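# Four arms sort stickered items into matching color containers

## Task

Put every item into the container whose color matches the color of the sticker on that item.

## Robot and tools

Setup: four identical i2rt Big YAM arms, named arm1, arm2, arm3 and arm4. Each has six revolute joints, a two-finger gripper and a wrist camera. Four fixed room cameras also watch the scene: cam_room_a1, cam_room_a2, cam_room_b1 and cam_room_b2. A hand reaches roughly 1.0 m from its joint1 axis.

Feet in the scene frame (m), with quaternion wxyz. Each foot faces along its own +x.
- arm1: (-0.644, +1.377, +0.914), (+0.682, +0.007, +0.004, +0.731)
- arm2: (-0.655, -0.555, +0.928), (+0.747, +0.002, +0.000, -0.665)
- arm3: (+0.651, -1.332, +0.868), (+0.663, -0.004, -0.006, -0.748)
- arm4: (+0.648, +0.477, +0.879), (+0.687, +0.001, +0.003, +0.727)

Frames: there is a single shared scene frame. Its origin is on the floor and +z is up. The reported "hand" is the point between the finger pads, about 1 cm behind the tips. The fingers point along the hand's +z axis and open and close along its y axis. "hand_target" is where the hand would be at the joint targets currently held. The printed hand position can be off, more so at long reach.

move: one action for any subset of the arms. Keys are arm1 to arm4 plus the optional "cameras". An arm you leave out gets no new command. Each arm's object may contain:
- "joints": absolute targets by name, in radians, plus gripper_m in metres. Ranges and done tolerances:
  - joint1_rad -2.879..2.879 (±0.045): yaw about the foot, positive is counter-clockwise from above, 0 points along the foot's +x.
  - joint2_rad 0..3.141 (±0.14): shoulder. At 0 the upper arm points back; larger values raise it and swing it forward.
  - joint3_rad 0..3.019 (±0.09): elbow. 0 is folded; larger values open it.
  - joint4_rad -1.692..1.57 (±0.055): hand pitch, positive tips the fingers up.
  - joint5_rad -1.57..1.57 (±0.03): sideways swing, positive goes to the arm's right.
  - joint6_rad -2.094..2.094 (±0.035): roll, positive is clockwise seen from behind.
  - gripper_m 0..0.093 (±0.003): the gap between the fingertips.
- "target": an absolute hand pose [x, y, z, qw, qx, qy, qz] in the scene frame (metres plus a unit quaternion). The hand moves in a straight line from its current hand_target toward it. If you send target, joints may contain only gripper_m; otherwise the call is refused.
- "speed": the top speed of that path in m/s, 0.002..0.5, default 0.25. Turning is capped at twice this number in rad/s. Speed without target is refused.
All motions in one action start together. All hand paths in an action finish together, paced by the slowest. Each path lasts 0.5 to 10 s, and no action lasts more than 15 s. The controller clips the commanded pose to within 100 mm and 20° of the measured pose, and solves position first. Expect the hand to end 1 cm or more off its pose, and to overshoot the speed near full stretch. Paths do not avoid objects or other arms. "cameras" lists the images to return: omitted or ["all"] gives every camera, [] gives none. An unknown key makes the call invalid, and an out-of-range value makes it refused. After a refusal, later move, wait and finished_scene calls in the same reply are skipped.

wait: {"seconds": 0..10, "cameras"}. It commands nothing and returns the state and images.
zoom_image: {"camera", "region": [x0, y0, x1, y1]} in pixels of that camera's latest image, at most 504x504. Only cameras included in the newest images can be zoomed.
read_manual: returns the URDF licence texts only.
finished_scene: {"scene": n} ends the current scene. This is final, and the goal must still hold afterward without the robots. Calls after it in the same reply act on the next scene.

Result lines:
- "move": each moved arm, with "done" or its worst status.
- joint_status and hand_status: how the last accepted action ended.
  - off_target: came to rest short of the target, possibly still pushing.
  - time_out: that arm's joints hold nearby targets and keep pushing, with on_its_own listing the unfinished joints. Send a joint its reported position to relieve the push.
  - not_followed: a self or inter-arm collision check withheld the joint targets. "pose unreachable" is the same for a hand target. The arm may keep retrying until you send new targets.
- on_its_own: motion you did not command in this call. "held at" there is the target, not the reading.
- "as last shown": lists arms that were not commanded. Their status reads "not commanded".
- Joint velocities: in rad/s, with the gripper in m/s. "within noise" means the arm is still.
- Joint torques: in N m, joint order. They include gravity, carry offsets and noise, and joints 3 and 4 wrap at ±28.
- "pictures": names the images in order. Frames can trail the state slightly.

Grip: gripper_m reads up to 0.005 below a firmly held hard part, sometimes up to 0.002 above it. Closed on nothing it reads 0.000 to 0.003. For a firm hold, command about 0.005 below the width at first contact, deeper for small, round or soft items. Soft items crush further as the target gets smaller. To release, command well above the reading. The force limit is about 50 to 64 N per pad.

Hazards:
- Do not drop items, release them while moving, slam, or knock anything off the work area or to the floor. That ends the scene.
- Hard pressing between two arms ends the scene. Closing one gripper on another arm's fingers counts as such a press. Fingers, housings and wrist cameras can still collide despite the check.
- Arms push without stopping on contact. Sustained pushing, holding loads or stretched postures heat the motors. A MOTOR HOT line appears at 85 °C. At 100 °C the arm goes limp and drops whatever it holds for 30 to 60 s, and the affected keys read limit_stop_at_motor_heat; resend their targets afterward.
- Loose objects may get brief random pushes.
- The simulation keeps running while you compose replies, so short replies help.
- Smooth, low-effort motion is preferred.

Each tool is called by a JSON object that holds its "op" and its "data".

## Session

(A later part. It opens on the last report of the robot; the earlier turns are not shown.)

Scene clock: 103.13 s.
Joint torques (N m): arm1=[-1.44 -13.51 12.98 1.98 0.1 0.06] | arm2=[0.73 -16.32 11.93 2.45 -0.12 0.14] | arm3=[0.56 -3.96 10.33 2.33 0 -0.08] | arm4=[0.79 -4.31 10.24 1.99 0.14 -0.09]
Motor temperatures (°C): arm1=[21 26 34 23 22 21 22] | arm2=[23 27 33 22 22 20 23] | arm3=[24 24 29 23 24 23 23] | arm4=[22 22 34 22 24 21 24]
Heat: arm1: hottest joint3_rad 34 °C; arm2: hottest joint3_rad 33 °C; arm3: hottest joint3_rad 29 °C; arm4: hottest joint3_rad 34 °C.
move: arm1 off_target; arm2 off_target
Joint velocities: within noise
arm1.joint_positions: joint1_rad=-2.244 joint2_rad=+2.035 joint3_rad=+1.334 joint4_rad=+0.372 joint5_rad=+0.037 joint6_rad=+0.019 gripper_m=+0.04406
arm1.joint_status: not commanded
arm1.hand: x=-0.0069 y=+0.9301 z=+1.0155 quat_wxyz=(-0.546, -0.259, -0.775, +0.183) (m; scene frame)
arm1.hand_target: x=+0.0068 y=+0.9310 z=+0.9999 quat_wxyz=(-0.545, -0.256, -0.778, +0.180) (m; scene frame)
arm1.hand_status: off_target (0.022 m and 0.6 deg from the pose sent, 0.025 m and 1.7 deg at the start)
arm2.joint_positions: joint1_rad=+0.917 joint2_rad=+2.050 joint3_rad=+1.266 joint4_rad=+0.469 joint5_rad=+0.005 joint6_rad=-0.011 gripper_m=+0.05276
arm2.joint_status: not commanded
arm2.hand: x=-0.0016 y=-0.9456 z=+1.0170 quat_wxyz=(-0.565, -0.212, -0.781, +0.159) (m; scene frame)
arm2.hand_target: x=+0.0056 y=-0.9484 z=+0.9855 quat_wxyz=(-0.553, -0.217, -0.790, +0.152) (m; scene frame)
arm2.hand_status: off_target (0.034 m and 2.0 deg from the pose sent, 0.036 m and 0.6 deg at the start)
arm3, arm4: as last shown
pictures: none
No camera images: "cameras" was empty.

{"op": "move", "data": {"arm1": {"target":[0.008,0.93,1.022,0.5447,0.2566,0.778,-0.1797]}, "arm2": {"target":[0.008,-0.95,1.022,0.5531,0.2172,0.7899,-0.1521]}, "cameras": []}}

{"op": "move", "data": {"arm1": {"joints":{"gripper_m":0.093}}, "arm2": {"joints":{"gripper_m":0.093}}, "cameras": []}}

{"op": "move", "data": {"arm1": {"target":[-0.12,1.02,1.07,0.5447,0.2566,0.778,-0.1797]}, "arm2": {"target":[-0.12,-0.875,1.07,0.5531,0.2172,0.7899,-0.1521]}, "cameras": []}}

{"op": "move", "data": {"arm1": {"target":[-0.35,1.16,1.2,0.5447,0.2566,0.778,-0.1797]}, "arm2": {"target":[-0.35,-0.735,1.2,0.5531,0.2172,0.7899,-0.1521]}, "arm3": {"target":[0.10,-1.005,1.06,0.1521,-0.7899,0.2172,0.5531]}, "arm4": {"target":[0.065,0.90,1.06,0.1797,-0.778,0.2566,0.5447]}, "cameras": ["arm3_cam_wrist","arm4_cam_wrist"]}}

Scene clock: 114.67 s.
Joint torques (N m): arm1=[-0.85 -17.2 12.85 0.99 0.14 0.03] | arm2=[0.73 -21.3 12.03 1.32 -0.11 0.15] | arm3=[0.85 -3.78 10.26 2.37 0 -0.08] | arm4=[0.97 -3.84 10.32 2.02 0.13 -0.08]
Motor temperatures (°C): arm1=[21 26 35 23 22 21 22] | arm2=[23 27 32 22 22 20 24] | arm3=[24 24 29 23 24 23 23] | arm4=[22 22 34 22 24 21 24]
Heat: arm1: hottest joint3_rad 35 °C; arm2: hottest joint3_rad 32 °C; arm3: hottest joint3_rad 29 °C; arm4: hottest joint3_rad 34 °C.
move: arm1 off_target; arm2 done
Joint velocities: within noise
arm1.joint_positions: joint1_rad=-2.244 joint2_rad=+2.035 joint3_rad=+1.342 joint4_rad=+0.354 joint5_rad=+0.037 joint6_rad=+0.019 gripper_m=+0.04406
arm1.joint_status: not commanded
arm1.hand: x=-0.0058 y=+0.9293 z=+1.0158 quat_wxyz=(-0.542, -0.260, -0.778, +0.182) (m; scene frame)
arm1.hand_target: x=+0.0075 y=+0.9305 z=+1.0220 quat_wxyz=(-0.545, -0.256, -0.778, +0.180) (m; scene frame)
arm1.hand_status: off_target (0.015 m and 0.5 deg from the pose sent, 0.016 m and 0.6 deg at the start)
arm2.joint_positions: joint1_rad=+0.917 joint2_rad=+2.045 joint3_rad=+1.283 joint4_rad=+0.419 joint5_rad=+0.005 joint6_rad=-0.011 gripper_m=+0.05276
arm2.joint_status: not commanded
arm2.hand: x=+0.0001 y=-0.9466 z=+1.0180 quat_wxyz=(-0.554, -0.215, -0.789, +0.156) (m; scene frame)
arm2.hand_target: x=+0.0077 y=-0.9497 z=+1.0222 quat_wxyz=(-0.553, -0.217, -0.790, +0.152) (m; scene frame)
arm2.hand_status: done (0.010 m and 0.6 deg from the pose sent, 0.012 m and 2.0 deg at the start)
arm3, arm4: as last shown
pictures: none
No camera images: "cameras" was empty.

Scene clock: 115.27 s.
Joint torques (N m): arm1=[-1.14 -16.91 13.04 1.52 0.11 0.07] | arm2=[0.85 -21.48 11.96 1.89 -0.1 0.15] | arm3=[0.73 -3.78 10.28 2.35 0 -0.07] | arm4=[0.79 -4.19 10.14 2.07 0.1 -0.1]
Motor temperatures (°C): arm1=[21 26 35 23 22 21 22] | arm2=[23 27 32 22 22 20 24] | arm3=[24 24 29 23 24 23 23] | arm4=[22 22 34 22 24 21 24]
Heat: arm1: hottest joint3_rad 35 °C; arm2: hottest joint3_rad 32 °C; arm3: hottest joint3_rad 29 °C; arm4: hottest joint3_rad 34 °C.
move: arm1 done; arm2 done
Joint velocities: within noise
arm1.joint_positions: joint1_rad=-2.243 joint2_rad=+2.036 joint3_rad=+1.343 joint4_rad=+0.342 joint5_rad=+0.037 joint6_rad=+0.019 gripper_m=+0.09297
arm1.joint_status: all done
arm1.hand: x=-0.0062 y=+0.9302 z=+1.0125 quat_wxyz=(-0.537, -0.261, -0.781, +0.181) (m; scene frame)
arm1.hand_target: x=+0.0075 y=+0.9306 z=+1.0220 quat_wxyz=(-0.545, -0.256, -0.778, +0.180) (m; scene frame)
arm1.hand_status: not commanded
arm2.joint_positions: joint1_rad=+0.917 joint2_rad=+2.045 joint3_rad=+1.283 joint4_rad=+0.404 joint5_rad=+0.005 joint6_rad=-0.011 gripper_m=+0.09293
arm2.joint_status: all done
arm2.hand: x=-0.0009 y=-0.9460 z=+1.0148 quat_wxyz=(-0.549, -0.216, -0.793, +0.154) (m; scene frame)
arm2.hand_target: x=+0.0078 y=-0.9498 z=+1.0223 quat_wxyz=(-0.553, -0.217, -0.790, +0.152) (m; scene frame)
arm2.hand_status: not commanded
arm3, arm4: as last shown
pictures: none
No camera images: "cameras" was empty.

Scene clock: 116.57 s.
Joint torques (N m): arm1=[-0.26 -11.93 9.57 2.51 0.15 0.03] | arm2=[0.85 -15.74 8.34 3.32 -0.17 0.13] | arm3=[0.62 -3.96 10.26 2.32 0 -0.08] | arm4=[0.62 -4.19 10.21 2.06 0.12 -0.08]
Motor temperatures (°C): arm1=[21 26 35 23 22 21 22] | arm2=[23 27 32 22 22 20 24] | arm3=[24 24 29 23 24 23 23] | arm4=[22 22 34 22 24 21 24]
Heat: arm1: hottest joint3_rad 35 °C; arm2: hottest joint3_rad 32 °C; arm3: hottest joint3_rad 29 °C; arm4: hottest joint3_rad 34 °C.
move: arm1 done; arm2 done
Joint velocities: within noise
arm1.joint_positions: joint1_rad=-2.238 joint2_rad=+1.646 joint3_rad=+0.903 joint4_rad=+0.386 joint5_rad=+0.042 joint6_rad=+0.020 gripper_m=+0.09297
arm1.joint_status: not commanded
arm1.hand: x=-0.1256 y=+1.0157 z=+1.0638 quat_wxyz=(-0.535, -0.261, -0.783, +0.181) (m; scene frame)
arm1.hand_target: x=-0.1201 y=+1.0200 z=+1.0701 quat_wxyz=(-0.545, -0.257, -0.778, +0.180) (m; scene frame)
arm1.hand_status: done (0.009 m and 1.3 deg from the pose sent, 0.156 m and 1.0 deg at the start)
arm2.joint_positions: joint1_rad=+0.917 joint2_rad=+1.667 joint3_rad=+0.878 joint4_rad=+0.434 joint5_rad=+0.005 joint6_rad=-0.011 gripper_m=+0.09293
arm2.joint_status: not commanded
arm2.hand: x=-0.1183 y=-0.8764 z=+1.0719 quat_wxyz=(-0.549, -0.216, -0.792, +0.155) (m; scene frame)
arm2.hand_target: x=-0.1199 y=-0.8749 z=+1.0701 quat_wxyz=(-0.553, -0.217, -0.790, +0.152) (m; scene frame)
arm2.hand_status: done (0.003 m and 0.6 deg from the pose sent, 0.149 m and 0.7 deg at the start)
arm3, arm4: as last shown
pictures: none
No camera images: "cameras" was empty.

Scene clock: 118.60 s.
Joint torques (N m): arm1=[-2.43 1.85 12.4 1.48 -0.09 -0.05] | arm2=[1.49 -1.61 10.99 1.94 0.16 0.19] | arm3=[1.67 -15.15 11.88 2.54 0.11 -0.13] | arm4=[1.32 -17.44 11.12 2.11 0.2 -0.07]
Motor temperatures (°C): arm1=[21 26 35 23 22 21 22] | arm2=[23 27 32 22 22 20 24] | arm3=[24 24 29 23 24 23 23] | arm4=[22 22 35 22 24 21 24]
Heat: arm1: hottest joint3_rad 35 °C; arm2: hottest joint3_rad 32 °C; arm3: hottest joint3_rad 29 °C; arm4: hottest joint3_rad 35 °C.
move: arm1 done; arm2 off_target; arm3 off_target; arm4 off_target
Joint velocities: within noise
arm1.joint_positions: joint1_rad=-2.276 joint2_rad=+0.594 joint3_rad=+0.524 joint4_rad=-0.249 joint5_rad=-0.010 joint6_rad=+0.012 gripper_m=+0.09297
arm1.joint_status: not commanded
arm1.hand: x=-0.3484 y=+1.1631 z=+1.2040 quat_wxyz=(-0.553, -0.255, -0.774, +0.177) (m; scene frame)
arm1.hand_target: x=-0.3501 y=+1.1600 z=+1.1999 quat_wxyz=(-0.545, -0.257, -0.778, +0.180) (m; scene frame)
arm1.hand_status: done (0.005 m and 1.1 deg from the pose sent, 0.300 m and 1.3 deg at the start)
arm2.joint_positions: joint1_rad=+0.924 joint2_rad=+0.575 joint3_rad=+0.493 joint4_rad=-0.231 joint5_rad=+0.013 joint6_rad=-0.011 gripper_m=+0.09293
arm2.joint_status: not commanded
arm2.hand: x=-0.3501 y=-0.7384 z=+1.2144 quat_wxyz=(-0.566, -0.212, -0.780, +0.161) (m; scene frame)
arm2.hand_target: x=-0.3502 y=-0.7350 z=+1.2001 quat_wxyz=(-0.553, -0.217, -0.790, +0.152) (m; scene frame)
arm2.hand_status: off_target (0.015 m and 2.1 deg from the pose sent, 0.300 m and 0.6 deg at the start)
arm3.joint_positions: joint1_rad=-1.981 joint2_rad=+1.592 joint3_rad=+0.908 joint4_rad=+0.279 joint5_rad=+0.010 joint6_rad=+0.001 gripper_m=+0.09392
arm3.joint_status: not commanded
arm3.hand: x=+0.1174 y=-1.0135 z=+1.0316 quat_wxyz=(+0.143, -0.806, +0.226, +0.528) (m; scene frame)
arm3.hand_target: x=+0.1017 y=-1.0061 z=+1.0605 quat_wxyz=(+0.152, -0.790, +0.217, +0.553) (m; scene frame)
arm3.hand_status: off_target (0.034 m and 3.7 deg from the pose sent, 0.255 m and 4.3 deg at the start)
arm4.joint_positions: joint1_rad=+0.886 joint2_rad=+1.791 joint3_rad=+1.145 joint4_rad=+0.242 joint5_rad=+0.014 joint6_rad=+0.012 gripper_m=+0.09401
arm4.joint_status: not commanded
arm4.hand: x=+0.0825 y=+0.8929 z=+1.0392 quat_wxyz=(-0.170, +0.790, -0.268, -0.525) (m; scene frame)
arm4.hand_target: x=+0.0663 y=+0.8989 z=+1.0602 quat_wxyz=(-0.180, +0.778, -0.257, -0.545) (m; scene frame)
arm4.hand_status: off_target (0.028 m and 3.1 deg from the pose sent, 0.335 m and 4.6 deg at the start)
pictures: arm3_cam_wrist, arm4_cam_wrist
Images, in order (width x height): arm3_cam_wrist 672x504, arm4_cam_wrist 672x504.

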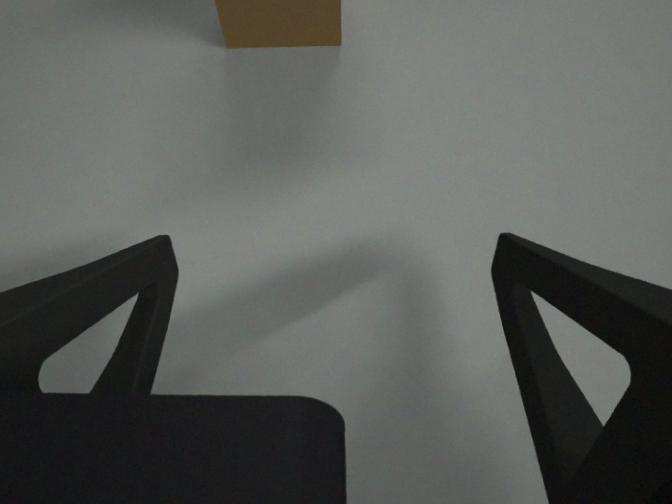

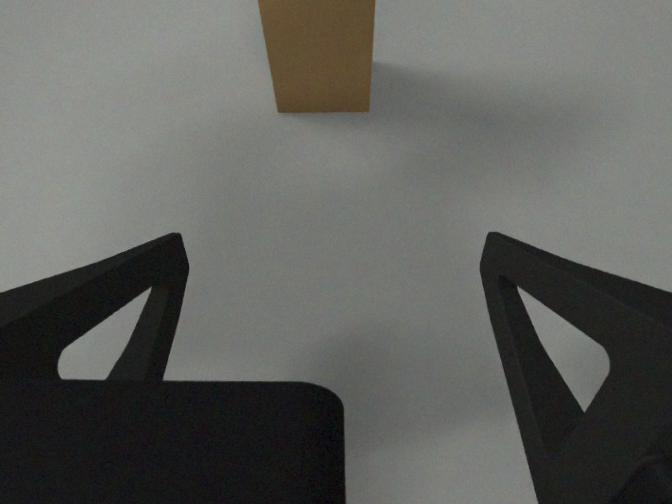

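{"op": "move", "data": {"arm3": {"target":[0.02,-0.986,1.055,0.1521,-0.7899,0.2172,0.5531],"speed":0.2}, "arm4": {"target":[-0.037,0.975,1.022,0.1797,-0.778,0.2566,0.5447],"speed":0.2}, "cameras": ["arm3_cam_wrist","arm4_cam_wrist"]}}

Scene clock: 132.97 s.
Joint torques (N m): arm1=[-2.61 1.38 12.23 1.24 -0.08 -0.1] | arm2=[1.61 -1.49 11 1.94 0.16 0.19] | arm3=[2.2 -17.73 12.37 1.5 0.11 0.01] | arm4=[1.38 -22.77 11.85 1.11 0.09 -0.08]
Motor temperatures (°C): arm1=[21 25 35 23 22 21 22] | arm2=[23 26 31 22 22 20 23] | arm3=[24 24 30 23 24 23 23] | arm4=[22 23 37 22 24 21 24]
Heat: arm1: hottest joint3_rad 35 °C; arm2: hottest joint3_rad 31 °C; arm3: hottest joint3_rad 30 °C; arm4: hottest joint3_rad 37 °C.
move: arm3 off_target; arm4 off_target
Joint velocities: within noise
arm1, arm2: as last shown
arm1.hand: x=-0.3484 y=+1.1631 z=+1.2040 quat_wxyz=(-0.552, -0.255, -0.774, +0.177) (m; scene frame)
arm3.joint_positions: joint1_rad=-1.947 joint2_rad=+1.769 joint3_rad=+1.143 joint4_rad=+0.252 joint5_rad=+0.050 joint6_rad=+0.000 gripper_m=+0.09392
arm3.joint_status: not commanded
arm3.hand: x=+0.0386 y=-0.9867 z=+1.0372 quat_wxyz=(+0.153, -0.798, +0.221, +0.539) (m; scene frame)
arm3.hand_target: x=+0.0213 y=-0.9868 z=+1.0554 quat_wxyz=(+0.152, -0.790, +0.217, +0.553) (m; scene frame)
arm3.hand_status: off_target (0.026 m and 1.9 deg from the pose sent, 0.104 m and 3.7 deg at the start)
arm4.joint_positions: joint1_rad=+0.886 joint2_rad=+2.113 joint3_rad=+1.572 joint4_rad=+0.175 joint5_rad=+0.014 joint6_rad=+0.010 gripper_m=+0.09401
arm4.joint_status: not commanded
arm4.hand: x=-0.0231 y=+0.9696 z=+1.0150 quat_wxyz=(-0.176, +0.780, -0.264, -0.539) (m; scene frame)
arm4.hand_target: x=-0.0361 y=+0.9742 z=+1.0219 quat_wxyz=(-0.180, +0.778, -0.257, -0.545) (m; scene frame)
arm4.hand_status: off_target (0.016 m and 1.2 deg from the pose sent, 0.146 m and 3.1 deg at the start)
pictures: arm3_cam_wrist, arm4_cam_wrist
Images, in order (width x height): arm3_cam_wrist 672x504, arm4_cam_wrist 672x504.

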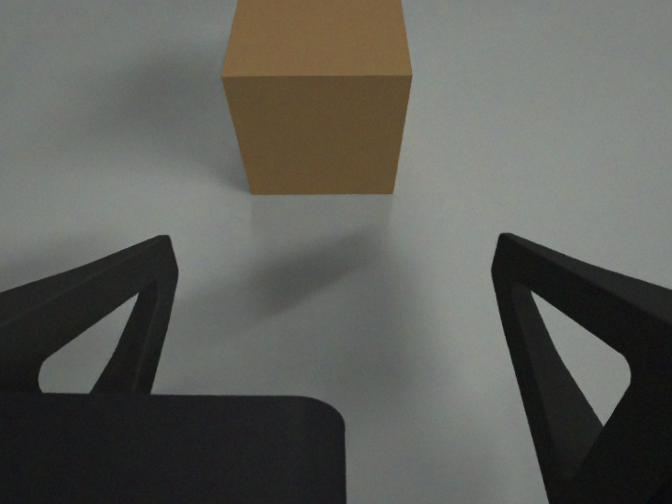

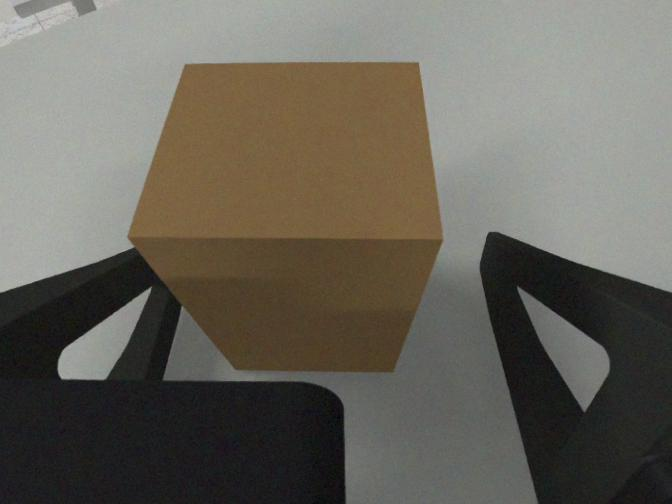

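{"op": "move", "data": {"arm3": {"target":[-0.049,-0.948,1.027,0.1521,-0.7899,0.2172,0.5531],"speed":0.2}, "arm4": {"joints":{"gripper_m":0.02}}, "cameras": ["arm3_cam_wrist","arm4_cam_wrist"]}}

Scene clock: 137.43 s.
Joint torques (N m): arm1=[-2.73 1.26 12.34 1.31 -0.03 -0.06] | arm2=[1.55 -1.55 10.99 1.92 0.15 0.19] | arm3=[2.08 -20.48 12.3 1.26 0.04 -0.01] | arm4=[1.03 -22.12 11.92 1.13 0.11 -0.07]
Motor temperatures (°C): arm1=[21 25 35 23 22 21 21] | arm2=[23 26 31 22 22 20 23] | arm3=[24 24 30 23 24 23 23] | arm4=[22 24 37 22 24 21 24]
Heat: arm1: hottest joint3_rad 35 °C; arm2: hottest joint3_rad 31 °C; arm3: hottest joint3_rad 30 °C; arm4: hottest joint3_rad 37 °C.
move: arm3 off_target; arm4 off_target
Joint velocities: within noise
arm1, arm2: as last shown
arm3.joint_positions: joint1_rad=-1.947 joint2_rad=+1.972 joint3_rad=+1.396 joint4_rad=+0.222 joint5_rad=+0.050 joint6_rad=+0.001 gripper_m=+0.09392
arm3.joint_status: not commanded
arm3.hand: x=-0.0332 y=-0.9480 z=+1.0207 quat_wxyz=(+0.155, -0.793, +0.220, +0.547) (m; scene frame)
arm3.hand_target: x=-0.0482 y=-0.9485 z=+1.0271 quat_wxyz=(+0.152, -0.790, +0.217, +0.553) (m; scene frame)
arm3.hand_status: off_target (0.017 m and 0.9 deg from the pose sent, 0.096 m and 1.9 deg at the start)
arm4.joint_positions: joint1_rad=+0.886 joint2_rad=+2.113 joint3_rad=+1.572 joint4_rad=+0.174 joint5_rad=+0.014 joint6_rad=+0.010 gripper_m=+0.04407
arm4.joint_status: gripper_m off_target (ended at +0.04410, target +0.02000)
arm4.hand: x=-0.0230 y=+0.9696 z=+1.0150 quat_wxyz=(-0.176, +0.780, -0.264, -0.539) (m; scene frame)
arm4.hand_target: x=-0.0361 y=+0.9742 z=+1.0219 quat_wxyz=(-0.180, +0.778, -0.257, -0.545) (m; scene frame)
arm4.hand_status: not commanded
pictures: arm3_cam_wrist, arm4_cam_wrist
Images, in order (width x height): arm3_cam_wrist 672x504, arm4_cam_wrist 672x504.

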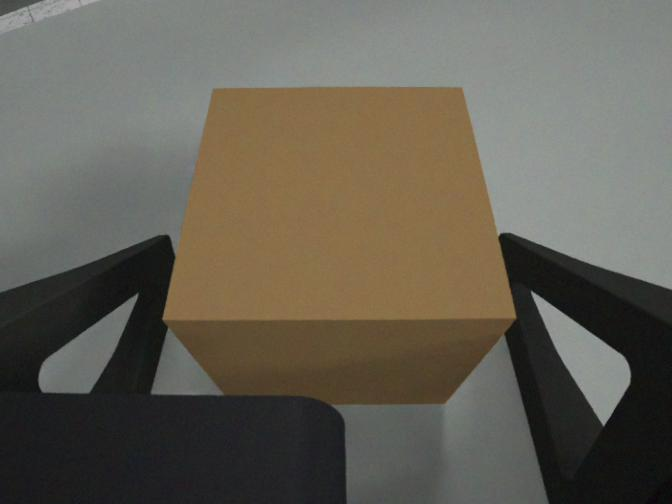

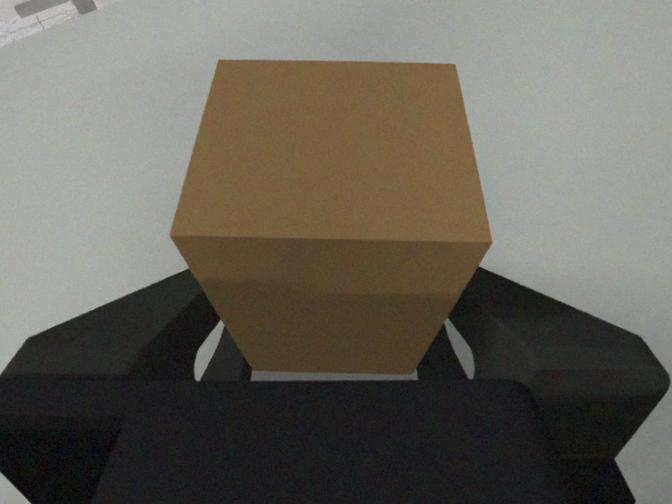

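{"op": "move", "data": {"arm3": {"joints":{"gripper_m":0.03}}, "arm4": {"target":[0.10,0.88,1.13,0.1797,-0.778,0.2566,0.5447]}, "cameras": []}}

{"op": "move", "data": {"arm3": {"target":[0.10,-1.027,1.13,0.1521,-0.7899,0.2172,0.5531]}, "arm4": {"target":[0.33,0.71,1.2,0.1797,-0.778,0.2566,0.5447]}, "cameras": ["arm3_cam_wrist"]}}

{"op": "move", "data": {"arm3": {"target":[0.33,-1.14,1.2,0.1521,-0.7899,0.2172,0.5531]}, "arm4": {"joints":{"joint1_rad":-1.78,"joint2_rad":1.2,"joint3_rad":1.4,"joint4_rad":-1.65,"joint5_rad":0,"joint6_rad":1.4}}, "cameras": []}}

{"op": "move", "data": {"arm3": {"joints":{"joint1_rad":1.75,"joint2_rad":1.2,"joint3_rad":1.4,"joint4_rad":-1.65,"joint5_rad":0,"joint6_rad":0}}, "arm4": {"target":[1.115,0.355,0.86,0,0.7071,0.7071,0]}, "cameras": ["arm4_cam_wrist"]}}

{"op": "move", "data": {"arm3": {"target":[1.175,-1.28,0.86,0,0,1,0]}, "cameras": ["arm3_cam_wrist","cam_room_a1","cam_room_a2"]}}

Scene clock: 149.13 s.
Joint torques (N m): arm1=[-2.43 1.14 12.25 1.39 -0.01 -0.06] | arm2=[1.49 -1.61 10.99 1.95 0.16 0.19] | arm3=[2.2 -20.42 12.27 1.25 0.04 -0.01] | arm4=[0.44 -16.44 8.96 1.25 -0.04 -0.04]
Motor temperatures (°C): arm1=[21 25 35 23 22 21 21] | arm2=[23 26 31 22 22 20 23] | arm3=[24 25 30 23 24 23 23] | arm4=[22 25 39 22 24 21 25]
Heat: arm1: hottest joint3_rad 35 °C; arm2: hottest joint3_rad 31 °C; arm3: hottest joint3_rad 30 °C; arm4: hottest joint3_rad 39 °C.
move: arm3 off_target; arm4 done
Joint velocities: within noise
arm1, arm2: as last shown
arm3.joint_positions: joint1_rad=-1.947 joint2_rad=+1.972 joint3_rad=+1.396 joint4_rad=+0.222 joint5_rad=+0.049 joint6_rad=+0.002 gripper_m=+0.05278
arm3.joint_status: gripper_m off_target (ended at +0.05282, target +0.03000)
arm3.hand: x=-0.0333 y=-0.9481 z=+1.0207 quat_wxyz=(+0.154, -0.793, +0.220, +0.547) (m; scene frame)
arm3.hand_target: x=-0.0482 y=-0.9486 z=+1.0270 quat_wxyz=(+0.152, -0.790, +0.217, +0.553) (m; scene frame)
arm3.hand_status: not commanded
arm4.joint_positions: joint1_rad=+0.886 joint2_rad=+1.614 joint3_rad=+1.150 joint4_rad=+0.122 joint5_rad=+0.013 joint6_rad=+0.009 gripper_m=+0.04408
arm4.joint_status: not commanded
arm4.hand: x=+0.1011 y=+0.8800 z=+1.1331 quat_wxyz=(-0.179, +0.774, -0.261, -0.549) (m; scene frame)
arm4.hand_target: x=+0.1000 y=+0.8799 z=+1.1298 quat_wxyz=(-0.180, +0.778, -0.257, -0.545) (m; scene frame)
arm4.hand_status: done (0.003 m and 0.9 deg from the pose sent, 0.191 m and 1.2 deg at the start)
pictures: none
No camera images: "cameras" was empty.

Scene clock: 151.03 s.
Joint torques (N m): arm1=[-2.61 1.32 12.27 1.39 -0.06 -0.05] | arm2=[1.55 -1.55 10.99 1.94 0.15 0.2] | arm3=[2.26 -15.15 8.79 1.66 0.12 0.01] | arm4=[1.49 -2.61 9.85 1.09 0.22 -0.05]
Motor temperatures (°C): arm1=[21 25 35 23 22 21 21] | arm2=[23 26 31 22 22 20 23] | arm3=[24 25 30 23 24 23 23] | arm4=[22 25 38 22 24 21 25]
Heat: arm1: hottest joint3_rad 35 °C; arm2: hottest joint3_rad 31 °C; arm3: hottest joint3_rad 30 °C; arm4: hottest joint3_rad 38 °C.
move: arm3 done; arm4 done
Joint velocities: within noise
arm1, arm2: as last shown
arm3.joint_positions: joint1_rad=-1.947 joint2_rad=+1.474 joint3_rad=+1.027 joint4_rad=+0.106 joint5_rad=+0.050 joint6_rad=+0.002 gripper_m=+0.05279
arm3.joint_status: not commanded
arm3.hand: x=+0.1021 y=-1.0201 z=+1.1297 quat_wxyz=(+0.156, -0.789, +0.219, +0.553) (m; scene frame)
arm3.hand_target: x=+0.1000 y=-1.0269 z=+1.1299 quat_wxyz=(+0.152, -0.790, +0.217, +0.553) (m; scene frame)
arm3.hand_status: done (0.007 m and 0.5 deg from the pose sent, 0.190 m and 0.9 deg at the start)
arm4.joint_positions: joint1_rad=+0.890 joint2_rad=+0.712 joint3_rad=+0.647 joint4_rad=-0.271 joint5_rad=+0.017 joint6_rad=+0.009 gripper_m=+0.04408
arm4.joint_status: not commanded
arm4.hand: x=+0.3327 y=+0.7110 z=+1.2031 quat_wxyz=(-0.180, +0.772, -0.260, -0.551) (m; scene frame)
arm4.hand_target: x=+0.3300 y=+0.7100 z=+1.2000 quat_wxyz=(-0.180, +0.778, -0.257, -0.545) (m; scene frame)
arm4.hand_status: done (0.004 m and 1.0 deg from the pose sent, 0.293 m and 0.9 deg at the start)
pictures: arm3_cam_wrist
Images, in order (width x height): arm3_cam_wrist 672x504.

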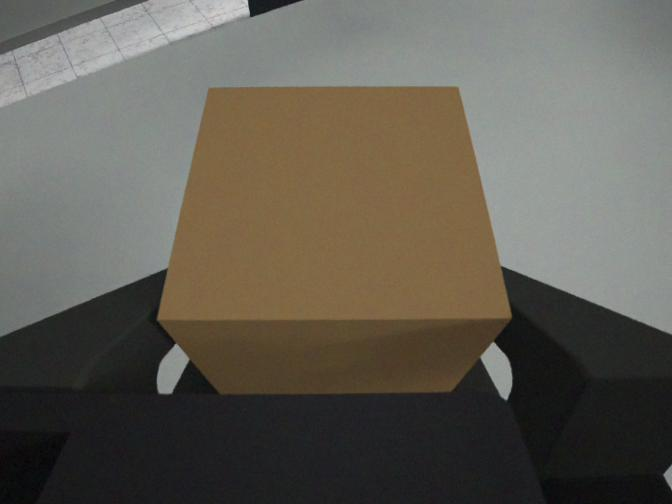

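Scene clock: 153.27 s.
Joint torques (N m): arm1=[-2.49 1.49 12.38 1.42 0 -0.06] | arm2=[1.44 -1.49 10.97 1.92 0.15 0.19] | arm3=[0.26 -1.85 9.87 1.73 -0.08 -0.11] | arm4=[1.03 -10.05 11.12 -0.14 0.12 0.16]
Motor temperatures (°C): arm1=[21 25 35 23 22 21 21] | arm2=[23 26 31 22 22 20 23] | arm3=[24 25 30 23 24 23 23] | arm4=[22 24 38 22 24 21 25]
Heat: arm1: hottest joint3_rad 35 °C; arm2: hottest joint3_rad 31 °C; arm3: hottest joint3_rad 30 °C; arm4: hottest joint3_rad 38 °C.
move: arm3 done; arm4 done
Joint velocities: within noise
arm1, arm2: as last shown
arm3.joint_positions: joint1_rad=-1.951 joint2_rad=+0.633 joint3_rad=+0.658 joint4_rad=-0.359 joint5_rad=+0.026 joint6_rad=+0.002 gripper_m=+0.05280
arm3.joint_status: not commanded
arm3.hand: x=+0.3276 y=-1.1445 z=+1.2024 quat_wxyz=(+0.148, -0.789, +0.214, +0.557) (m; scene frame)
arm3.hand_target: x=+0.3300 y=-1.1400 z=+1.2000 quat_wxyz=(+0.152, -0.790, +0.217, +0.553) (m; scene frame)
arm3.hand_status: done (0.006 m and 0.7 deg from the pose sent, 0.267 m and 0.5 deg at the start)
arm4.joint_positions: joint1_rad=-1.783 joint2_rad=+1.212 joint3_rad=+1.360 joint4_rad=-1.640 joint5_rad=+0.001 joint6_rad=+1.386 gripper_m=+0.04408
arm4.joint_status: all done
arm4.hand: x=+0.9945 y=+0.4235 z=+1.1977 quat_wxyz=(-0.032, -0.696, -0.717, -0.019) (m; scene frame)
arm4.hand_target: x=+0.9971 y=+0.4245 z=+1.2176 quat_wxyz=(-0.048, -0.699, -0.712, -0.032) (m; scene frame)
arm4.hand_status: not commanded
pictures: none
No camera images: "cameras" was empty.

Scene clock: 155.83 s.
Joint torques (N m): arm1=[-3.08 1.61 12.49 1.33 -0.05 -0.06] | arm2=[1.49 -1.55 10.97 1.92 0.16 0.19] | arm3=[1.55 -10.23 10.74 -0.17 0.14 -0.11] | arm4=[0.09 -17.2 8.55 0.23 0.11 -0.08]
Motor temperatures (°C): arm1=[21 25 35 23 22 21 21] | arm2=[23 26 31 22 22 20 23] | arm3=[24 25 31 23 24 23 24] | arm4=[22 24 38 22 24 21 25]
Heat: arm1: hottest joint3_rad 35 °C; arm2: hottest joint3_rad 31 °C; arm3: hottest joint3_rad 31 °C; arm4: hottest joint3_rad 38 °C.
move: arm3 done; arm4 off_target
Joint velocities: within noise
arm1, arm2: as last shown
arm3.joint_positions: joint1_rad=+1.745 joint2_rad=+1.211 joint3_rad=+1.375 joint4_rad=-1.643 joint5_rad=-0.003 joint6_rad=+0.007 gripper_m=+0.05289
arm3.joint_status: all done
arm3.hand: x=+1.0016 y=-1.3084 z=+1.1941 quat_wxyz=(-0.046, +0.024, -0.999, +0.004) (m; scene frame)
arm3.hand_target: x=+1.0018 y=-1.3068 z=+1.2076 quat_wxyz=(-0.061, +0.030, -0.998, +0.005) (m; scene frame)
arm3.hand_status: not commanded
arm4.joint_positions: joint1_rad=-1.878 joint2_rad=+1.852 joint3_rad=+1.105 joint4_rad=-0.873 joint5_rad=-0.002 joint6_rad=+1.328 gripper_m=+0.04408
arm4.joint_status: not commanded
arm4.hand: x=+1.0936 y=+0.3631 z=+0.8479 quat_wxyz=(+0.022, -0.710, -0.704, +0.015) (m; scene frame)
arm4.hand_target: x=+1.1143 y=+0.3551 z=+0.8605 quat_wxyz=(+0.000, -0.707, -0.707, +0.000) (m; scene frame)
arm4.hand_status: off_target (0.026 m and 3.1 deg from the pose sent, 0.365 m and 4.6 deg at the start)
pictures: arm4_cam_wrist
Images, in order (width x height): arm4_cam_wrist 672x504.

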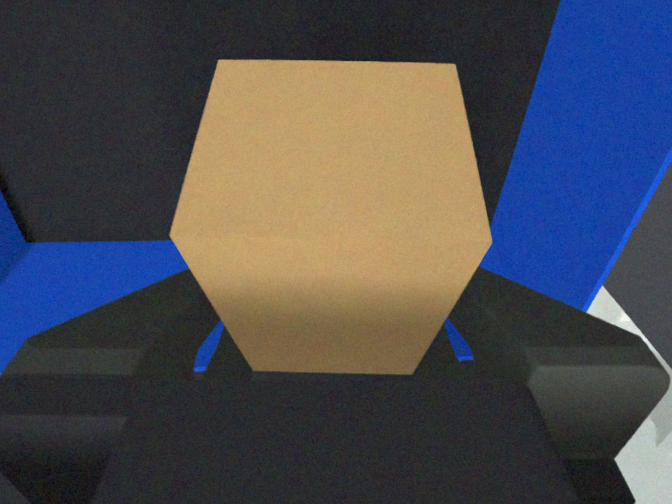

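Scene clock: 158.17 s.
Joint torques (N m): arm1=[-2.49 1.85 12.33 1.51 -0.06 -0.06] | arm2=[1.55 -1.61 11.02 1.94 0.16 0.19] | arm3=[2.08 -20.01 10.09 0.17 -0.05 0.02] | arm4=[0.56 -16.97 8.5 0.29 0.11 -0.1]
Motor temperatures (°C): arm1=[21 25 35 23 22 21 21] | arm2=[23 26 31 22 22 20 23] | arm3=[24 25 30 23 24 23 24] | arm4=[22 24 37 22 24 21 25]
Heat: arm1: hottest joint3_rad 35 °C; arm2: hottest joint3_rad 31 °C; arm3: hottest joint3_rad 30 °C; arm4: hottest joint3_rad 37 °C.
move: arm3 off_target
Joint velocities: within noise
arm1, arm2, arm4: as last shown
arm3.joint_positions: joint1_rad=+1.773 joint2_rad=+1.933 joint3_rad=+1.254 joint4_rad=-0.953 joint5_rad=-0.012 joint6_rad=+0.087 gripper_m=+0.05289
arm3.joint_status: not commanded
arm3.hand: x=+1.1508 y=-1.2897 z=+0.8426 quat_wxyz=(+0.031, -0.003, -1.000, +0.003) (m; scene frame)
arm3.hand_target: x=+1.1739 y=-1.2799 z=+0.8608 quat_wxyz=(+0.000, +0.000, -1.000, +0.000) (m; scene frame)
arm3.hand_status: off_target (0.031 m and 3.6 deg from the pose sent, 0.377 m and 6.0 deg at the start)
pictures: arm3_cam_wrist, cam_room_a1, cam_room_a2
Images, in order (width x height): arm3_cam_wrist 672x504, cam_room_a1 672x504, cam_room_a2 672x504.

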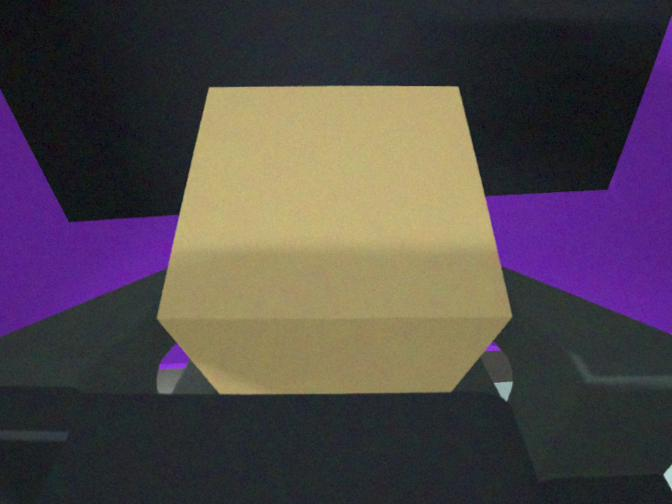

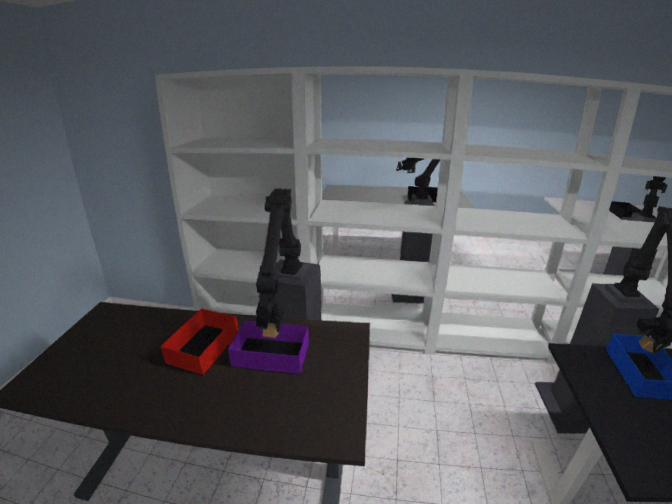

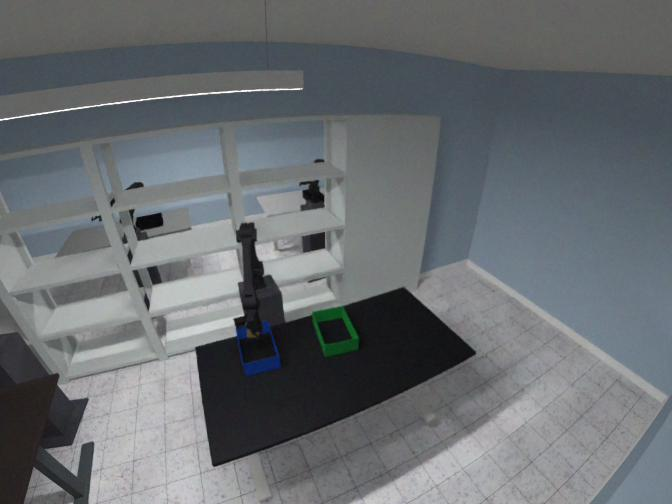

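{"op": "move", "data": {"arm4": {"target":[1.125,0.348,0.78,0,0.7071,0.7071,0],"speed":0.1}, "arm3": {"target":[1.185,-1.278,0.78,0,0,1,0],"speed":0.1}, "cameras": ["arm3_cam_wrist","arm4_cam_wrist"]}}

Scene clock: 191.00 s.
Joint torques (N m): arm1=[-3.19 2.2 12.25 1.43 -0.05 -0.05] | arm2=[1.55 -1.49 10.99 1.96 0.16 0.19] | arm3=[1.9 -19.49 9.1 0.24 -0.04 0.04] | arm4=[-0.03 -16.97 7.51 0.4 0.12 -0.1]
Motor temperatures (°C): arm1=[21 24 35 23 22 21 21] | arm2=[23 25 31 22 22 20 23] | arm3=[24 26 29 23 24 23 24] | arm4=[22 25 34 22 24 21 26]
Heat: arm1: hottest joint3_rad 35 °C; arm2: hottest joint3_rad 31 °C; arm3: hottest joint3_rad 29 °C; arm4: hottest joint3_rad 34 °C.
move: arm3 off_target; arm4 off_target
Joint velocities: within noise
arm1.joint_positions: joint1_rad=-2.276 joint2_rad=+0.594 joint3_rad=+0.524 joint4_rad=-0.249 joint5_rad=-0.010 joint6_rad=+0.012 gripper_m=+0.09297
arm1.joint_status: not commanded
arm1.hand: x=-0.3484 y=+1.1631 z=+1.2040 quat_wxyz=(-0.552, -0.255, -0.774, +0.177) (m; scene frame)
arm1.hand_target: x=-0.3501 y=+1.1600 z=+1.1999 quat_wxyz=(-0.545, -0.257, -0.778, +0.180) (m; scene frame)
arm1.hand_status: not commanded
arm2.joint_positions: joint1_rad=+0.924 joint2_rad=+0.575 joint3_rad=+0.493 joint4_rad=-0.231 joint5_rad=+0.013 joint6_rad=-0.011 gripper_m=+0.09293
arm2.joint_status: not commanded
arm2.hand: x=-0.3501 y=-0.7384 z=+1.2144 quat_wxyz=(-0.566, -0.212, -0.780, +0.161) (m; scene frame)
arm2.hand_target: x=-0.3502 y=-0.7350 z=+1.2001 quat_wxyz=(-0.553, -0.217, -0.790, +0.152) (m; scene frame)
arm2.hand_status: not commanded
arm3.joint_positions: joint1_rad=+1.776 joint2_rad=+2.073 joint3_rad=+1.256 joint4_rad=-0.797 joint5_rad=-0.013 joint6_rad=+0.091 gripper_m=+0.05289
arm3.joint_status: not commanded
arm3.hand: x=+1.1632 y=-1.2880 z=+0.7728 quat_wxyz=(+0.022, -0.004, -1.000, +0.002) (m; scene frame)
arm3.hand_target: x=+1.1841 y=-1.2779 z=+0.7805 quat_wxyz=(+0.000, +0.000, -1.000, +0.000) (m; scene frame)
arm3.hand_status: off_target (0.025 m and 2.6 deg from the pose sent, 0.072 m and 3.6 deg at the start)
arm4.joint_positions: joint1_rad=-1.884 joint2_rad=+2.006 joint3_rad=+1.114 joint4_rad=-0.705 joint5_rad=-0.002 joint6_rad=+1.320 gripper_m=+0.04408
arm4.joint_status: not commanded
arm4.hand: x=+1.1080 y=+0.3559 z=+0.7795 quat_wxyz=(+0.012, -0.709, -0.705, +0.009) (m; scene frame)
arm4.hand_target: x=+1.1245 y=+0.3480 z=+0.7805 quat_wxyz=(+0.000, -0.707, -0.707, +0.000) (m; scene frame)
arm4.hand_status: off_target (0.019 m and 1.8 deg from the pose sent, 0.076 m and 3.1 deg at the start)
pictures: arm3_cam_wrist, arm4_cam_wrist
Images, in order (width x height): arm3_cam_wrist 672x504, arm4_cam_wrist 672x504.

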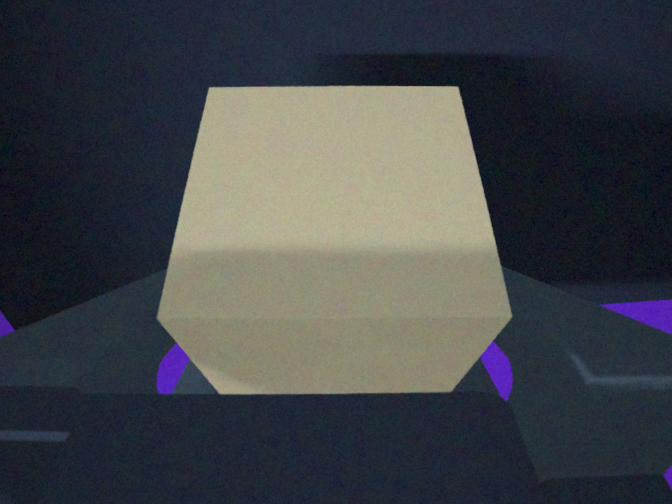

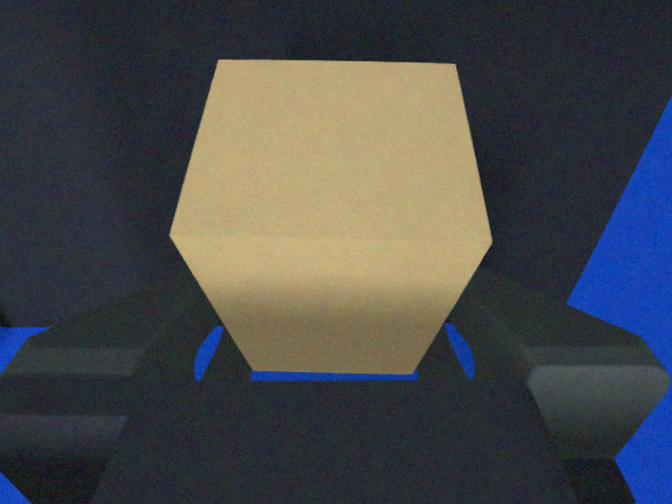

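{"op": "move", "data": {"arm4": {"target":[1.125,0.346,0.74,0,0.7071,0.7071,0],"speed":0.08}, "arm3": {"target":[1.188,-1.278,0.75,0,0,1,0],"speed":0.08}, "cameras": []}}

{"op": "move", "data": {"arm4": {"target":[1.125,0.346,0.728,0,0.7071,0.7071,0],"speed":0.05}, "arm3": {"target":[1.188,-1.278,0.738,0,0,1,0],"speed":0.05}, "cameras": []}}

Scene clock: 195.57 s.
Joint torques (N m): arm1=[-2.73 0.85 12.45 1.22 -0.04 -0.04] | arm2=[1.55 -1.55 11 1.96 0.15 0.19] | arm3=[2.08 -17.85 8.29 0.46 0.01 0.03] | arm4=[-0.09 -16.91 6.82 0.36 0.08 -0.1]
Motor temperatures (°C): arm1=[21 24 35 23 22 21 21] | arm2=[23 25 31 22 22 20 23] | arm3=[24 26 29 23 24 23 24] | arm4=[22 25 34 22 24 21 26]
Heat: arm1: hottest joint3_rad 35 °C; arm2: hottest joint3_rad 31 °C; arm3: hottest joint3_rad 29 °C; arm4: hottest joint3_rad 34 °C.
move: arm3 off_target; arm4 off_target
Joint velocities: within noise
arm1, arm2: as last shown
arm3.joint_positions: joint1_rad=+1.776 joint2_rad=+2.115 joint3_rad=+1.272 joint4_rad=-0.746 joint5_rad=-0.013 joint6_rad=+0.091 gripper_m=+0.05289
arm3.joint_status: not commanded
arm3.hand: x=+1.1750 y=-1.2872 z=+0.7561 quat_wxyz=(+0.009, -0.004, -1.000, +0.001) (m; scene frame)
arm3.hand_target: x=+1.1875 y=-1.2781 z=+0.7504 quat_wxyz=(+0.000, +0.000, -1.000, +0.000) (m; scene frame)
arm3.hand_status: off_target (0.017 m and 1.1 deg from the pose sent, 0.035 m and 2.5 deg at the start)
arm4.joint_positions: joint1_rad=-1.888 joint2_rad=+2.092 joint3_rad=+1.120 joint4_rad=-0.621 joint5_rad=-0.002 joint6_rad=+1.317 gripper_m=+0.04408
arm4.joint_status: not commanded
arm4.hand: x=+1.1103 y=+0.3534 z=+0.7412 quat_wxyz=(+0.010, -0.709, -0.705, +0.008) (m; scene frame)
arm4.hand_target: x=+1.1245 y=+0.3460 z=+0.7404 quat_wxyz=(+0.000, -0.707, -0.707, +0.000) (m; scene frame)
arm4.hand_status: off_target (0.017 m and 1.5 deg from the pose sent, 0.044 m and 1.8 deg at the start)
pictures: none
No camera images: "cameras" was empty.

Scene clock: 196.53 s.
Joint torques (N m): arm1=[-2.78 1.79 12.36 1.35 -0.04 -0.04] | arm2=[1.67 -1.67 10.96 1.95 0.15 0.2] | arm3=[1.96 -16.03 7.94 0.77 0.05 0.02] | arm4=[0.56 -15.56 6.53 0.42 0.05 -0.09]
Motor temperatures (°C): arm1=[21 24 35 23 22 21 21] | arm2=[23 25 31 22 22 20 23] | arm3=[24 26 29 23 24 23 24] | arm4=[22 25 33 22 24 21 26]
Heat: arm1: hottest joint3_rad 35 °C; arm2: hottest joint3_rad 31 °C; arm3: hottest joint3_rad 29 °C; arm4: hottest joint3_rad 33 °C.
move: arm3 off_target; arm4 off_target
Joint velocities: within noise
arm1, arm2: as last shown
arm3.joint_positions: joint1_rad=+1.776 joint2_rad=+2.118 joint3_rad=+1.276 joint4_rad=-0.729 joint5_rad=-0.014 joint6_rad=+0.091 gripper_m=+0.05289
arm3.joint_status: not commanded
arm3.hand: x=+1.1803 y=-1.2866 z=+0.7554 quat_wxyz=(+0.000, -0.004, -1.000, +0.000) (m; scene frame)
arm3.hand_target: x=+1.1871 y=-1.2782 z=+0.7386 quat_wxyz=(+0.000, +0.000, -1.000, +0.000) (m; scene frame)
arm3.hand_status: off_target (0.021 m and 0.4 deg from the pose sent, 0.024 m and 1.1 deg at the start)
arm4.joint_positions: joint1_rad=-1.888 joint2_rad=+2.099 joint3_rad=+1.126 joint4_rad=-0.600 joint5_rad=-0.002 joint6_rad=+1.317 gripper_m=+0.04408
arm4.joint_status: not commanded
arm4.hand: x=+1.1165 y=+0.3517 z=+0.7391 quat_wxyz=(+0.002, -0.709, -0.705, +0.003) (m; scene frame)
arm4.hand_target: x=+1.1244 y=+0.3461 z=+0.7283 quat_wxyz=(+0.000, -0.707, -0.707, +0.000) (m; scene frame)
arm4.hand_status: off_target (0.015 m and 0.5 deg from the pose sent, 0.021 m and 1.5 deg at the start)
pictures: none
No camera images: "cameras" was empty.

Both on floor. Relieve, open and raise.

{"op": "move", "data": {"arm4": {"target":[1.122,0.348,0.739,0,0.7071,0.7071,0],"speed":0.05}, "arm3": {"target":[1.185,-1.280,0.755,0,0,1,0],"speed":0.05}, "cameras": []}}

{"op": "move", "data": {"arm4": {"joints":{"gripper_m":0.093}}, "arm3": {"joints":{"gripper_m":0.093}}, "cameras": []}}

{"op": "move", "data": {"arm4": {"target":[1.11,0.352,0.98,0,0.7071,0.7071,0],"speed":0.3}, "arm3": {"target":[1.175,-1.286,0.98,0,0,1,0],"speed":0.3}, "cameras": ["arm3_cam_wrist","arm4_cam_wrist","cam_room_a1","cam_room_a2"]}}

Scene clock: 202.90 s.
Joint torques (N m): arm1=[-2.43 1.96 12.26 1.54 -0.06 -0.08] | arm2=[1.55 -1.61 10.99 1.94 0.15 0.19] | arm3=[1.79 -19.43 7.19 -0.38 0.05 0] | arm4=[0.26 -18.26 5.46 -0.05 0.06 -0.05]
Motor temperatures (°C): arm1=[21 24 35 23 22 21 21] | arm2=[23 25 31 22 22 20 23] | arm3=[24 26 29 23 24 23 24] | arm4=[22 25 33 22 24 21 26]
Heat: arm1: hottest joint3_rad 35 °C; arm2: hottest joint3_rad 31 °C; arm3: hottest joint3_rad 29 °C; arm4: hottest joint3_rad 33 °C.
move: arm3 done; arm4 done
Joint velocities: within noise
arm1, arm2: as last shown
arm3.joint_positions: joint1_rad=+1.776 joint2_rad=+2.118 joint3_rad=+1.276 joint4_rad=-0.730 joint5_rad=-0.014 joint6_rad=+0.091 gripper_m=+0.05289
arm3.joint_status: not commanded
arm3.hand: x=+1.1801 y=-1.2867 z=+0.7554 quat_wxyz=(+0.000, -0.004, -1.000, +0.000) (m; scene frame)
arm3.hand_target: x=+1.1849 y=-1.2801 z=+0.7551 quat_wxyz=(+0.000, +0.000, -1.000, +0.000) (m; scene frame)
arm3.hand_status: done (0.008 m and 0.4 deg from the pose sent, 0.008 m and 0.4 deg at the start)
arm4.joint_positions: joint1_rad=-1.888 joint2_rad=+2.099 joint3_rad=+1.126 joint4_rad=-0.600 joint5_rad=-0.002 joint6_rad=+1.316 gripper_m=+0.04408
arm4.joint_status: not commanded
arm4.hand: x=+1.1165 y=+0.3517 z=+0.7391 quat_wxyz=(+0.002, -0.709, -0.705, +0.003) (m; scene frame)
arm4.hand_target: x=+1.1219 y=+0.3480 z=+0.7390 quat_wxyz=(+0.000, -0.707, -0.707, +0.000) (m; scene frame)
arm4.hand_status: done (0.007 m and 0.5 deg from the pose sent, 0.007 m and 0.5 deg at the start)
pictures: none
No camera images: "cameras" was empty.

Scene clock: 203.50 s.
Joint torques (N m): arm1=[-2.37 1.32 12.34 1.37 -0.05 -0.05] | arm2=[1.44 -1.49 10.99 1.94 0.15 0.19] | arm3=[1.9 -19.49 7.16 -0.28 0.06 0] | arm4=[0.5 -18.43 5.61 -0.18 0.11 -0.06]
Motor temperatures (°C): arm1=[21 24 35 23 22 21 21] | arm2=[23 25 31 22 22 20 23] | arm3=[24 26 29 23 24 23 24] | arm4=[22 25 33 22 24 21 26]
Heat: arm1: hottest joint3_rad 35 °C; arm2: hottest joint3_rad 31 °C; arm3: hottest joint3_rad 29 °C; arm4: hottest joint3_rad 33 °C.
move: arm3 done; arm4 done
Joint velocities: within noise
arm1, arm2: as last shown
arm3.joint_positions: joint1_rad=+1.776 joint2_rad=+2.118 joint3_rad=+1.276 joint4_rad=-0.732 joint5_rad=-0.014 joint6_rad=+0.091 gripper_m=+0.09296
arm3.joint_status: all done
arm3.hand: x=+1.1795 y=-1.2867 z=+0.7551 quat_wxyz=(+0.002, -0.004, -1.000, +0.000) (m; scene frame)
arm3.hand_target: x=+1.1849 y=-1.2801 z=+0.7551 quat_wxyz=(+0.000, +0.000, -1.000, +0.000) (m; scene frame)
arm3.hand_status: not commanded
arm4.joint_positions: joint1_rad=-1.888 joint2_rad=+2.099 joint3_rad=+1.126 joint4_rad=-0.600 joint5_rad=-0.002 joint6_rad=+1.316 gripper_m=+0.09292
arm4.joint_status: all done
arm4.hand: x=+1.1165 y=+0.3517 z=+0.7391 quat_wxyz=(+0.002, -0.709, -0.705, +0.003) (m; scene frame)
arm4.hand_target: x=+1.1219 y=+0.3480 z=+0.7390 quat_wxyz=(+0.000, -0.707, -0.707, +0.000) (m; scene frame)
arm4.hand_status: not commanded
pictures: none
No camera images: "cameras" was empty.

Scene clock: 205.00 s.
Joint torques (N m): arm1=[-2.37 0.97 12.31 1.35 -0.05 -0.04] | arm2=[1.49 -1.61 11.02 1.92 0.16 0.19] | arm3=[0.85 -17.9 11.12 -0.49 0.06 -0.13] | arm4=[0.5 -15.68 9.73 -0.51 0.11 -0.05]
Motor temperatures (°C): arm1=[21 24 35 23 22 21 21] | arm2=[23 25 31 22 22 20 23] | arm3=[24 26 29 23 24 23 24] | arm4=[22 25 33 22 24 21 26]
Heat: arm1: hottest joint3_rad 35 °C; arm2: hottest joint3_rad 31 °C; arm3: hottest joint3_rad 29 °C; arm4: hottest joint3_rad 33 °C.
move: arm3 off_target; arm4 off_target
Joint velocities: within noise
arm1, arm2: as last shown
arm3.joint_positions: joint1_rad=+1.776 joint2_rad=+1.774 joint3_rad=+1.395 joint4_rad=-1.219 joint5_rad=-0.014 joint6_rad=+0.088 gripper_m=+0.09296
arm3.joint_status: not commanded
arm3.hand: x=+1.1619 y=-1.2852 z=+0.9684 quat_wxyz=(+0.013, -0.002, -1.000, +0.001) (m; scene frame)
arm3.hand_target: x=+1.1745 y=-1.2862 z=+0.9801 quat_wxyz=(+0.000, +0.000, -1.000, +0.000) (m; scene frame)
arm3.hand_status: off_target (0.018 m and 1.5 deg from the pose sent, 0.225 m and 0.4 deg at the start)
arm4.joint_positions: joint1_rad=-1.888 joint2_rad=+1.665 joint3_rad=+1.228 joint4_rad=-1.147 joint5_rad=-0.002 joint6_rad=+1.316 gripper_m=+0.09292
arm4.joint_status: not commanded
arm4.hand: x=+1.1004 y=+0.3571 z=+0.9708 quat_wxyz=(+0.007, -0.709, -0.705, +0.005) (m; scene frame)
arm4.hand_target: x=+1.1097 y=+0.3520 z=+0.9801 quat_wxyz=(+0.000, -0.707, -0.707, +0.000) (m; scene frame)
arm4.hand_status: off_target (0.014 m and 1.1 deg from the pose sent, 0.241 m and 0.5 deg at the start)
pictures: arm3_cam_wrist, arm4_cam_wrist, cam_room_a1, cam_room_a2
Images, in order (width x height): arm3_cam_wrist 672x504, arm4_cam_wrist 672x504, cam_room_a1 672x504, cam_room_a2 672x504.

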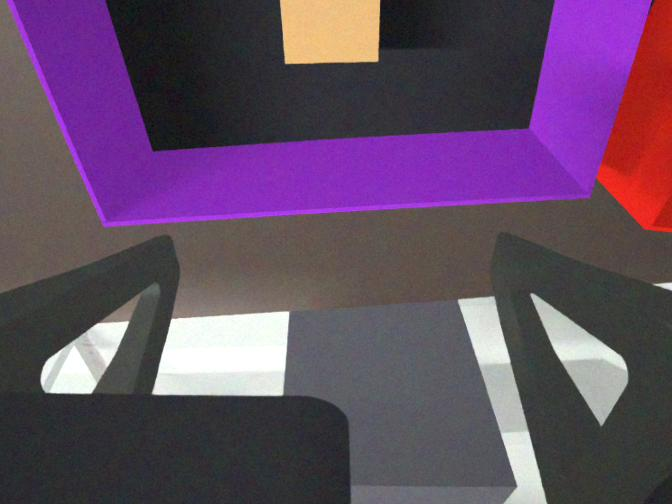

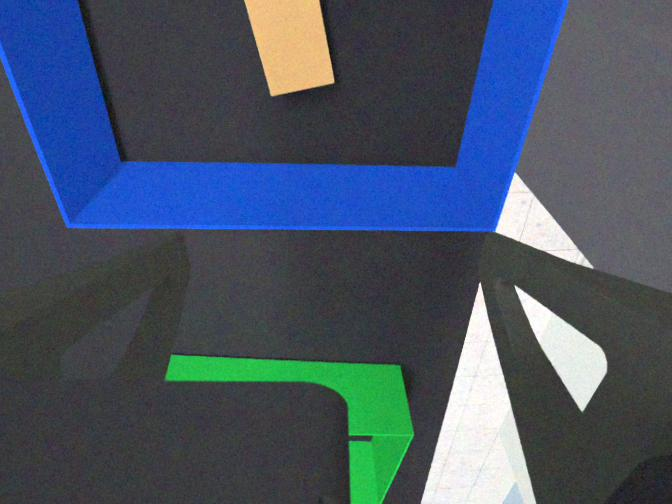

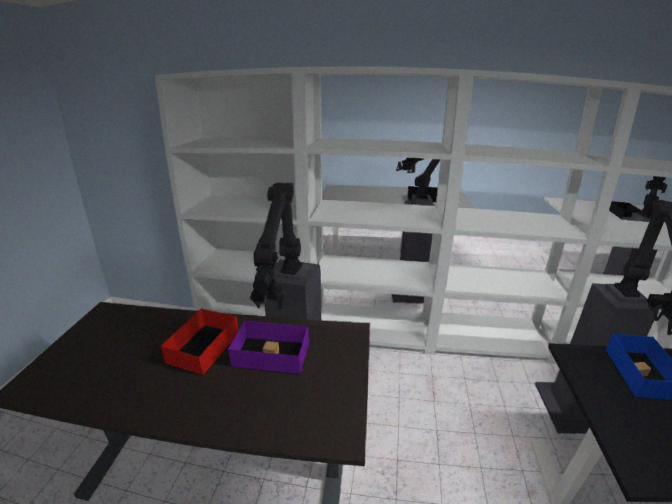

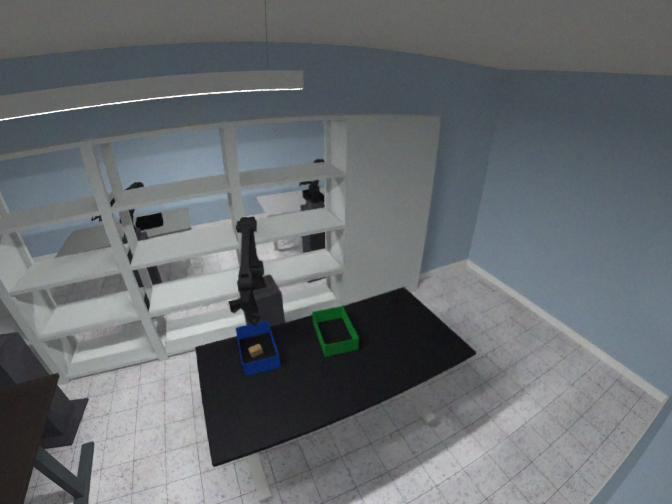

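Both in.

{"op": "finished_scene", "data": {"scene": 2}}

The scene is finished: the task was done.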